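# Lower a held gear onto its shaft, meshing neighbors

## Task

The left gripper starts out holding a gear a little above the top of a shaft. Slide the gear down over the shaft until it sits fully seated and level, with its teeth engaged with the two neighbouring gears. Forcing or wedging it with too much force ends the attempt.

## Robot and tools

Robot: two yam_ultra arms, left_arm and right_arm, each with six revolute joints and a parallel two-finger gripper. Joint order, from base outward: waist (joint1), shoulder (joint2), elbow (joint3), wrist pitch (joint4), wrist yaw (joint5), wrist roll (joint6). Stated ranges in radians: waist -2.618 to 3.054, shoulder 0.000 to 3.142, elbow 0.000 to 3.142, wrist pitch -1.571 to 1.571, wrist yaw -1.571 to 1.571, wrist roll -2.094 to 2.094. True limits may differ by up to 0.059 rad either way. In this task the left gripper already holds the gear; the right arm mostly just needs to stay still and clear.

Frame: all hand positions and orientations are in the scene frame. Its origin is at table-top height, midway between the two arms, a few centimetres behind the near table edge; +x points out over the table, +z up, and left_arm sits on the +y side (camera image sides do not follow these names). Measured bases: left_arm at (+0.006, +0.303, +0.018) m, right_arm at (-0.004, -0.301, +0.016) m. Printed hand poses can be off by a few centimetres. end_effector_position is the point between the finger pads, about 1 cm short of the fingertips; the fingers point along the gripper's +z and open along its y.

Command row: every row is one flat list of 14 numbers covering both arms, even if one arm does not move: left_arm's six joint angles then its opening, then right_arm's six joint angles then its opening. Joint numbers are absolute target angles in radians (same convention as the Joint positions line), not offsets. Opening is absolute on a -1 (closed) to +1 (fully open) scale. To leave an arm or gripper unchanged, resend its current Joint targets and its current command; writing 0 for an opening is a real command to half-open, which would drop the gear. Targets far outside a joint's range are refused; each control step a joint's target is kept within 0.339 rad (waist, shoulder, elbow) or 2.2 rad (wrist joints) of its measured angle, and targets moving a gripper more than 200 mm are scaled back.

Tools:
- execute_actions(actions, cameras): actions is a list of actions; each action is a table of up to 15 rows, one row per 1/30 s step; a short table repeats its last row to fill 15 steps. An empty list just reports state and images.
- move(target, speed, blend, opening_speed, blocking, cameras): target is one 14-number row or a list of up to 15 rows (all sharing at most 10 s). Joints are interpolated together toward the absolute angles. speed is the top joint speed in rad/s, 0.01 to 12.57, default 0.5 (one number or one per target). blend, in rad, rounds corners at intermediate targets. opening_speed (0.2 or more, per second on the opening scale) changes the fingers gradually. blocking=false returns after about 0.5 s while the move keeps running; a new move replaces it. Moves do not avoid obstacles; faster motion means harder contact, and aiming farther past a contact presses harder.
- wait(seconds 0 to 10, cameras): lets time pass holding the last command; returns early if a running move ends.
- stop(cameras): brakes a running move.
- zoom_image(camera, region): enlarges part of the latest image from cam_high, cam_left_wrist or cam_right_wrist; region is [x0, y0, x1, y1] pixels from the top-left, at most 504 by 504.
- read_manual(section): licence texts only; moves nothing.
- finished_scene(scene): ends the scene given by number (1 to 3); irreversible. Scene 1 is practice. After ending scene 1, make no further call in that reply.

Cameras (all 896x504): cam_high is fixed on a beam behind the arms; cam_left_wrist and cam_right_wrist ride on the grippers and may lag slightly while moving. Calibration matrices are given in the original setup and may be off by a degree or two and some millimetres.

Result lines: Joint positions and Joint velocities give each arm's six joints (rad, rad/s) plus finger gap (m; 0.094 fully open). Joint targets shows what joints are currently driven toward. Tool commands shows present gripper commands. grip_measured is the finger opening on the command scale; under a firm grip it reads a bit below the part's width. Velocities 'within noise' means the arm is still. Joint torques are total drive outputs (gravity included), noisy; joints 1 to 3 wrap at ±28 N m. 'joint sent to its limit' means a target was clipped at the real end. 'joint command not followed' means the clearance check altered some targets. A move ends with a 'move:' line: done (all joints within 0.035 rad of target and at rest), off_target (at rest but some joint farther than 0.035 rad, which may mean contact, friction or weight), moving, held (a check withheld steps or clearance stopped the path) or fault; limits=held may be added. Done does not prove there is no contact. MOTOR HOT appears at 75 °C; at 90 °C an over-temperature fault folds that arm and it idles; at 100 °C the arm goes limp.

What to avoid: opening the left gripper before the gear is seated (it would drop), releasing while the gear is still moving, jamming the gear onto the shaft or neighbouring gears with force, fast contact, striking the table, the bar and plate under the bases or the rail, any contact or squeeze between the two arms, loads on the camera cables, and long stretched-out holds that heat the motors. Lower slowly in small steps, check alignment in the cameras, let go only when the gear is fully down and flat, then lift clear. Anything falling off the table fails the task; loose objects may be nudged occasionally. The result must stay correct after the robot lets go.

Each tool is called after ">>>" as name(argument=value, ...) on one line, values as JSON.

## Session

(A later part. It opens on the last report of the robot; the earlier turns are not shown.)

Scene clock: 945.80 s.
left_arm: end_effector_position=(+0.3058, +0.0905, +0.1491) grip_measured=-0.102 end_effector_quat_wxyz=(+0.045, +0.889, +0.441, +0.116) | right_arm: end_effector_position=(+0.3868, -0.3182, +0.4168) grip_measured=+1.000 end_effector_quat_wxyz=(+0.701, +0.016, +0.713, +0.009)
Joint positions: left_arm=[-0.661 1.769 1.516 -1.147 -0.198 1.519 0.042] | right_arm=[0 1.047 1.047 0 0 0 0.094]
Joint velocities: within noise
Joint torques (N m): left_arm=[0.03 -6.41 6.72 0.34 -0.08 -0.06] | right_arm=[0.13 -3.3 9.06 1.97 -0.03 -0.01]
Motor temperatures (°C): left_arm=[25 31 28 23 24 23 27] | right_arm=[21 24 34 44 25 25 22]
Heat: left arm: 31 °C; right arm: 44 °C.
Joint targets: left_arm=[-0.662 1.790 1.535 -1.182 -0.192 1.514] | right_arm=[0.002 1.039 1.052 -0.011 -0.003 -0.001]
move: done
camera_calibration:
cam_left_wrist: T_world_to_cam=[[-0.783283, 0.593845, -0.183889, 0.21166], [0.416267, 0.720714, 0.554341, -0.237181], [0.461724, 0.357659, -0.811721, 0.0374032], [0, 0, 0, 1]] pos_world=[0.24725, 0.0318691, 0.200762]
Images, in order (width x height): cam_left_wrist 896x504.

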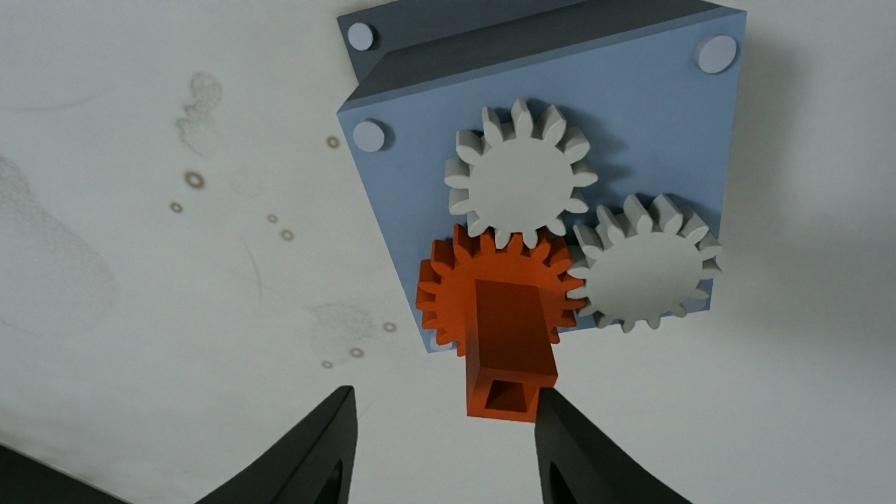

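>>> zoom_image(camera="cam_left_wrist", region=[400, 170, 620, 430])

>>> wait(seconds=0.2)

>>> zoom_image(camera="cam_high", region=[320, 170, 410, 260])

Scaled by 1.938.

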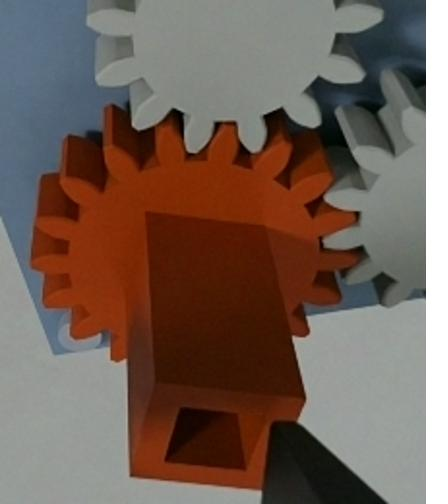

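Scene clock: 949.77 s.
left_arm: end_effector_position=(+0.3056, +0.0907, +0.1490) grip_measured=-0.102 end_effector_quat_wxyz=(+0.045, +0.889, +0.441, +0.115) | right_arm: end_effector_position=(+0.3868, -0.3182, +0.4168) grip_measured=+1.000 end_effector_quat_wxyz=(+0.701, +0.016, +0.713, +0.009)
Joint positions: left_arm=[-0.661 1.769 1.516 -1.148 -0.198 1.519 0.042] | right_arm=[0 1.047 1.047 0 0 0 0.094]
Joint velocities: within noise
Joint torques (N m): left_arm=[0.03 -6.41 6.72 0.37 -0.09 -0.07] | right_arm=[0.14 -3.32 9.07 1.97 -0.03 -0.01]
Motor temperatures (°C): left_arm=[24 31 28 23 24 23 27] | right_arm=[21 24 34 44 25 25 22]
Heat: left arm: 31 °C; right arm: 44 °C.
Joint targets: left_arm=[-0.662 1.790 1.535 -1.182 -0.192 1.514] | right_arm=[0.002 1.039 1.052 -0.011 -0.003 -0.001]
Tool commands: left_gripper/opening=-0.1 right_gripper/opening=+1.0
wait: 0.20 s; at rest from the start
camera_calibration:
cam_left_wrist: T_world_to_cam=[[-0.783429, 0.593998, -0.182771, 0.211329], [0.41675, 0.720285, 0.554535, -0.237357], [0.46104, 0.358269, -0.811841, 0.0375876], [0, 0, 0, 1]] pos_world=[0.24715, 0.0319691, 0.200763]

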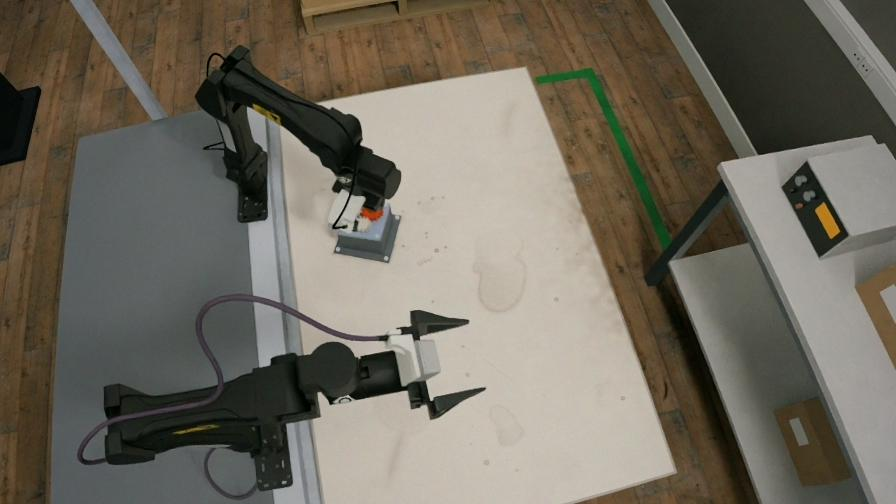

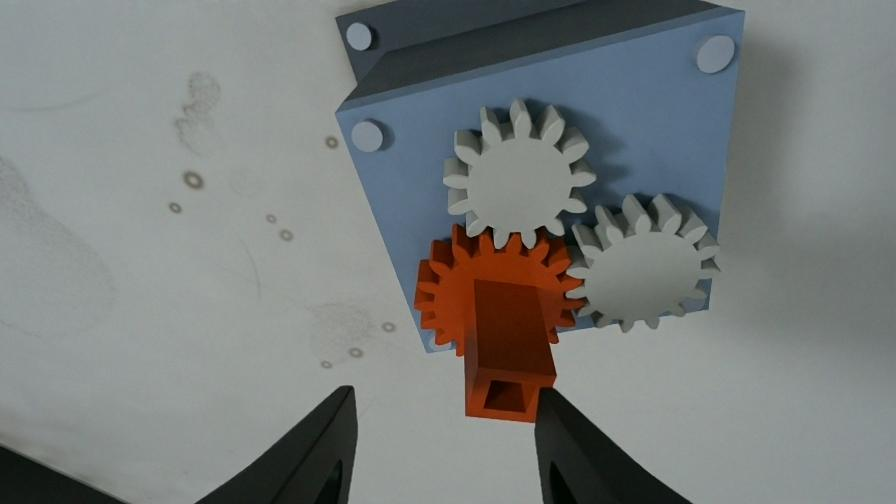

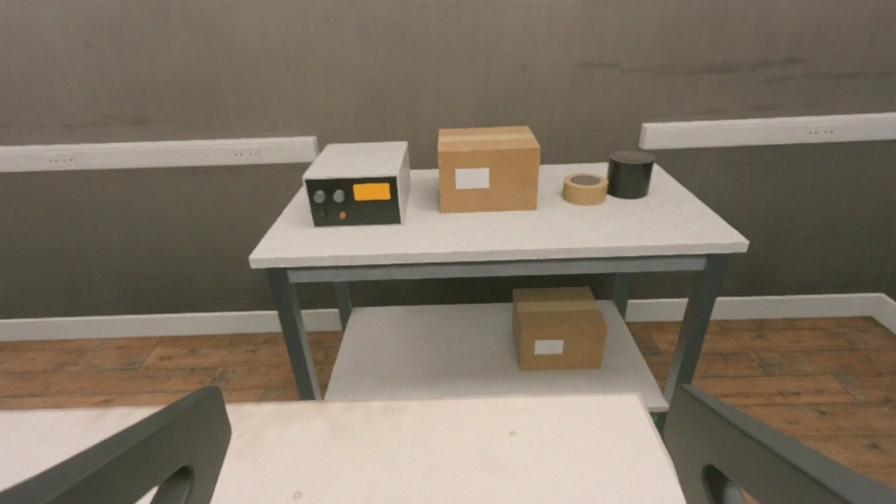

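Scaled by 5.600.

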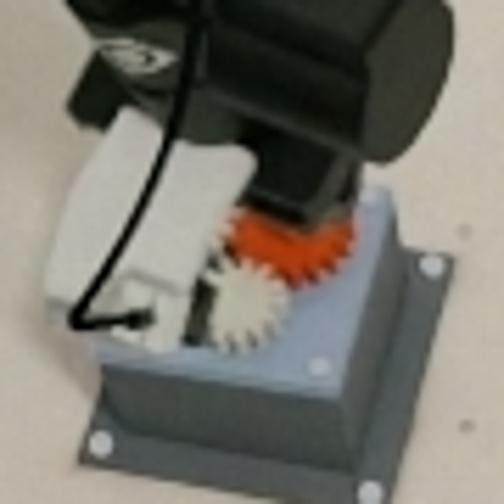

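>>> move(target=[[-0.662,1.790,1.535,-1.182,-0.192,1.514,0.2,0.002,1.039,1.052,-0.011,-0.003,-0.001,1],[-0.662,1.700,1.75,-1.40,-0.1,1.514,0.2,0.002,1.039,1.052,-0.011,-0.003,-0.001,1]], speed=0.2, cameras=["cam_left_wrist","cam_high"])

>>> zoom_image(camera="cam_left_wrist", region=[300, 0, 700, 504])

>>> zoom_image(camera="cam_high", region=[320, 170, 410, 260])

Scene clock: 958.37 s.
left_arm: end_effector_position=(+0.2913, +0.0868, +0.2190) grip_measured=+0.198 end_effector_quat_wxyz=(+0.084, +0.890, +0.439, +0.090) | right_arm: end_effector_position=(+0.3868, -0.3182, +0.4168) grip_measured=+1.000 end_effector_quat_wxyz=(+0.701, +0.016, +0.713, +0.009)
Joint positions: left_arm=[-0.661 1.719 1.735 -1.365 -0.12 1.519 0.056] | right_arm=[0 1.047 1.047 0 0 0 0.094]
Joint velocities: within noise
Joint torques (N m): left_arm=[0.03 -9.39 6.27 0.46 0.14 -0.06] | right_arm=[0.14 -3.32 9.07 1.97 -0.03 -0.01]
Motor temperatures (°C): left_arm=[24 30 29 23 24 23 27] | right_arm=[21 24 34 44 25 25 22]
Heat: left arm: 30 °C; right arm: 44 °C.
Joint targets: left_arm=[-0.662 1.700 1.750 -1.400 -0.100 1.514] | right_arm=[0.002 1.039 1.052 -0.011 -0.003 -0.001]
move: done
camera_calibration:
cam_left_wrist: T_world_to_cam=[[-0.777151, 0.586302, -0.228663, 0.224079], [0.432724, 0.761676, 0.482286, -0.259779], [0.456932, 0.275861, -0.845644, 0.118189], [0, 0, 0, 1]] pos_world=[0.232551, 0.033886, 0.276473]
Images, in order (width x height): cam_high 896x504, cam_left_wrist 896x504.

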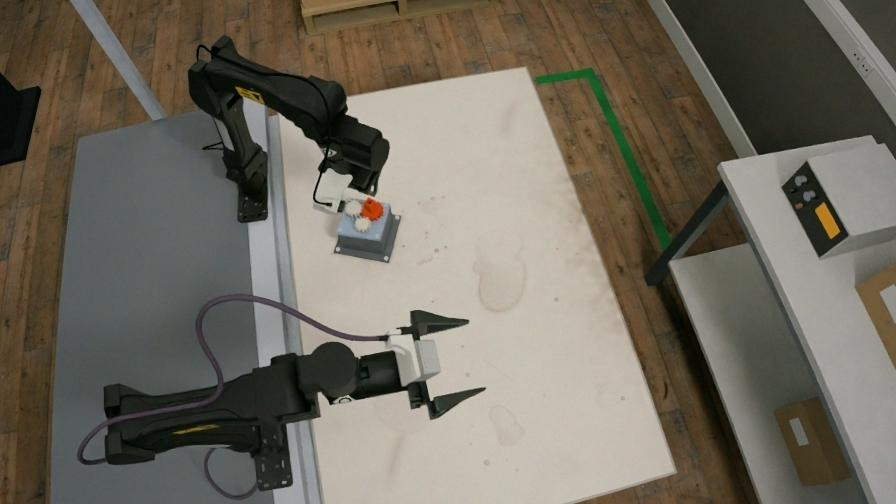

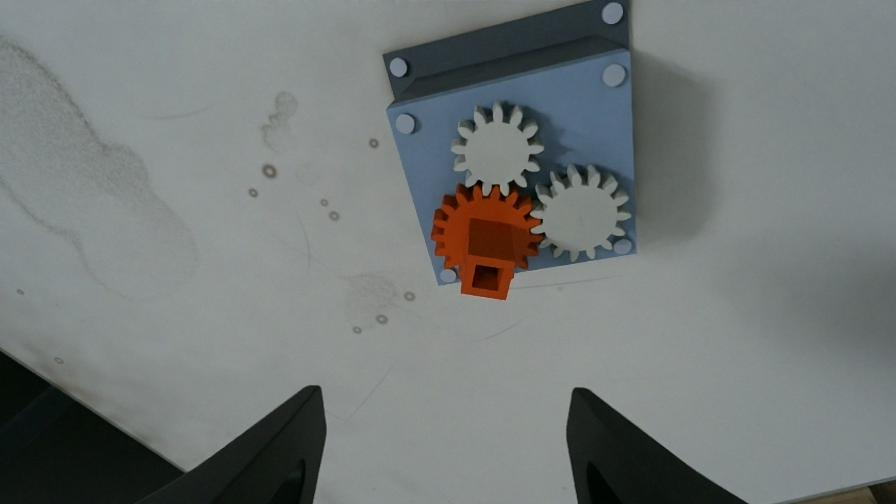

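Scaled by 1.000.

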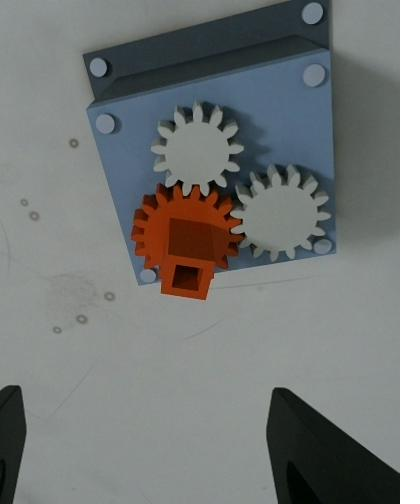

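Scaled by 5.600.

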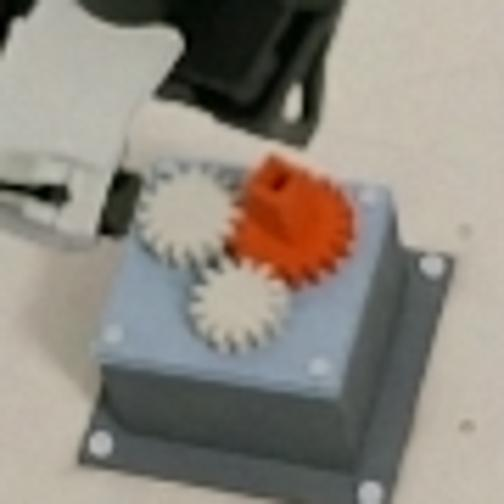

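>>> finished_scene(scene=1)

The scene is finished: the task was done.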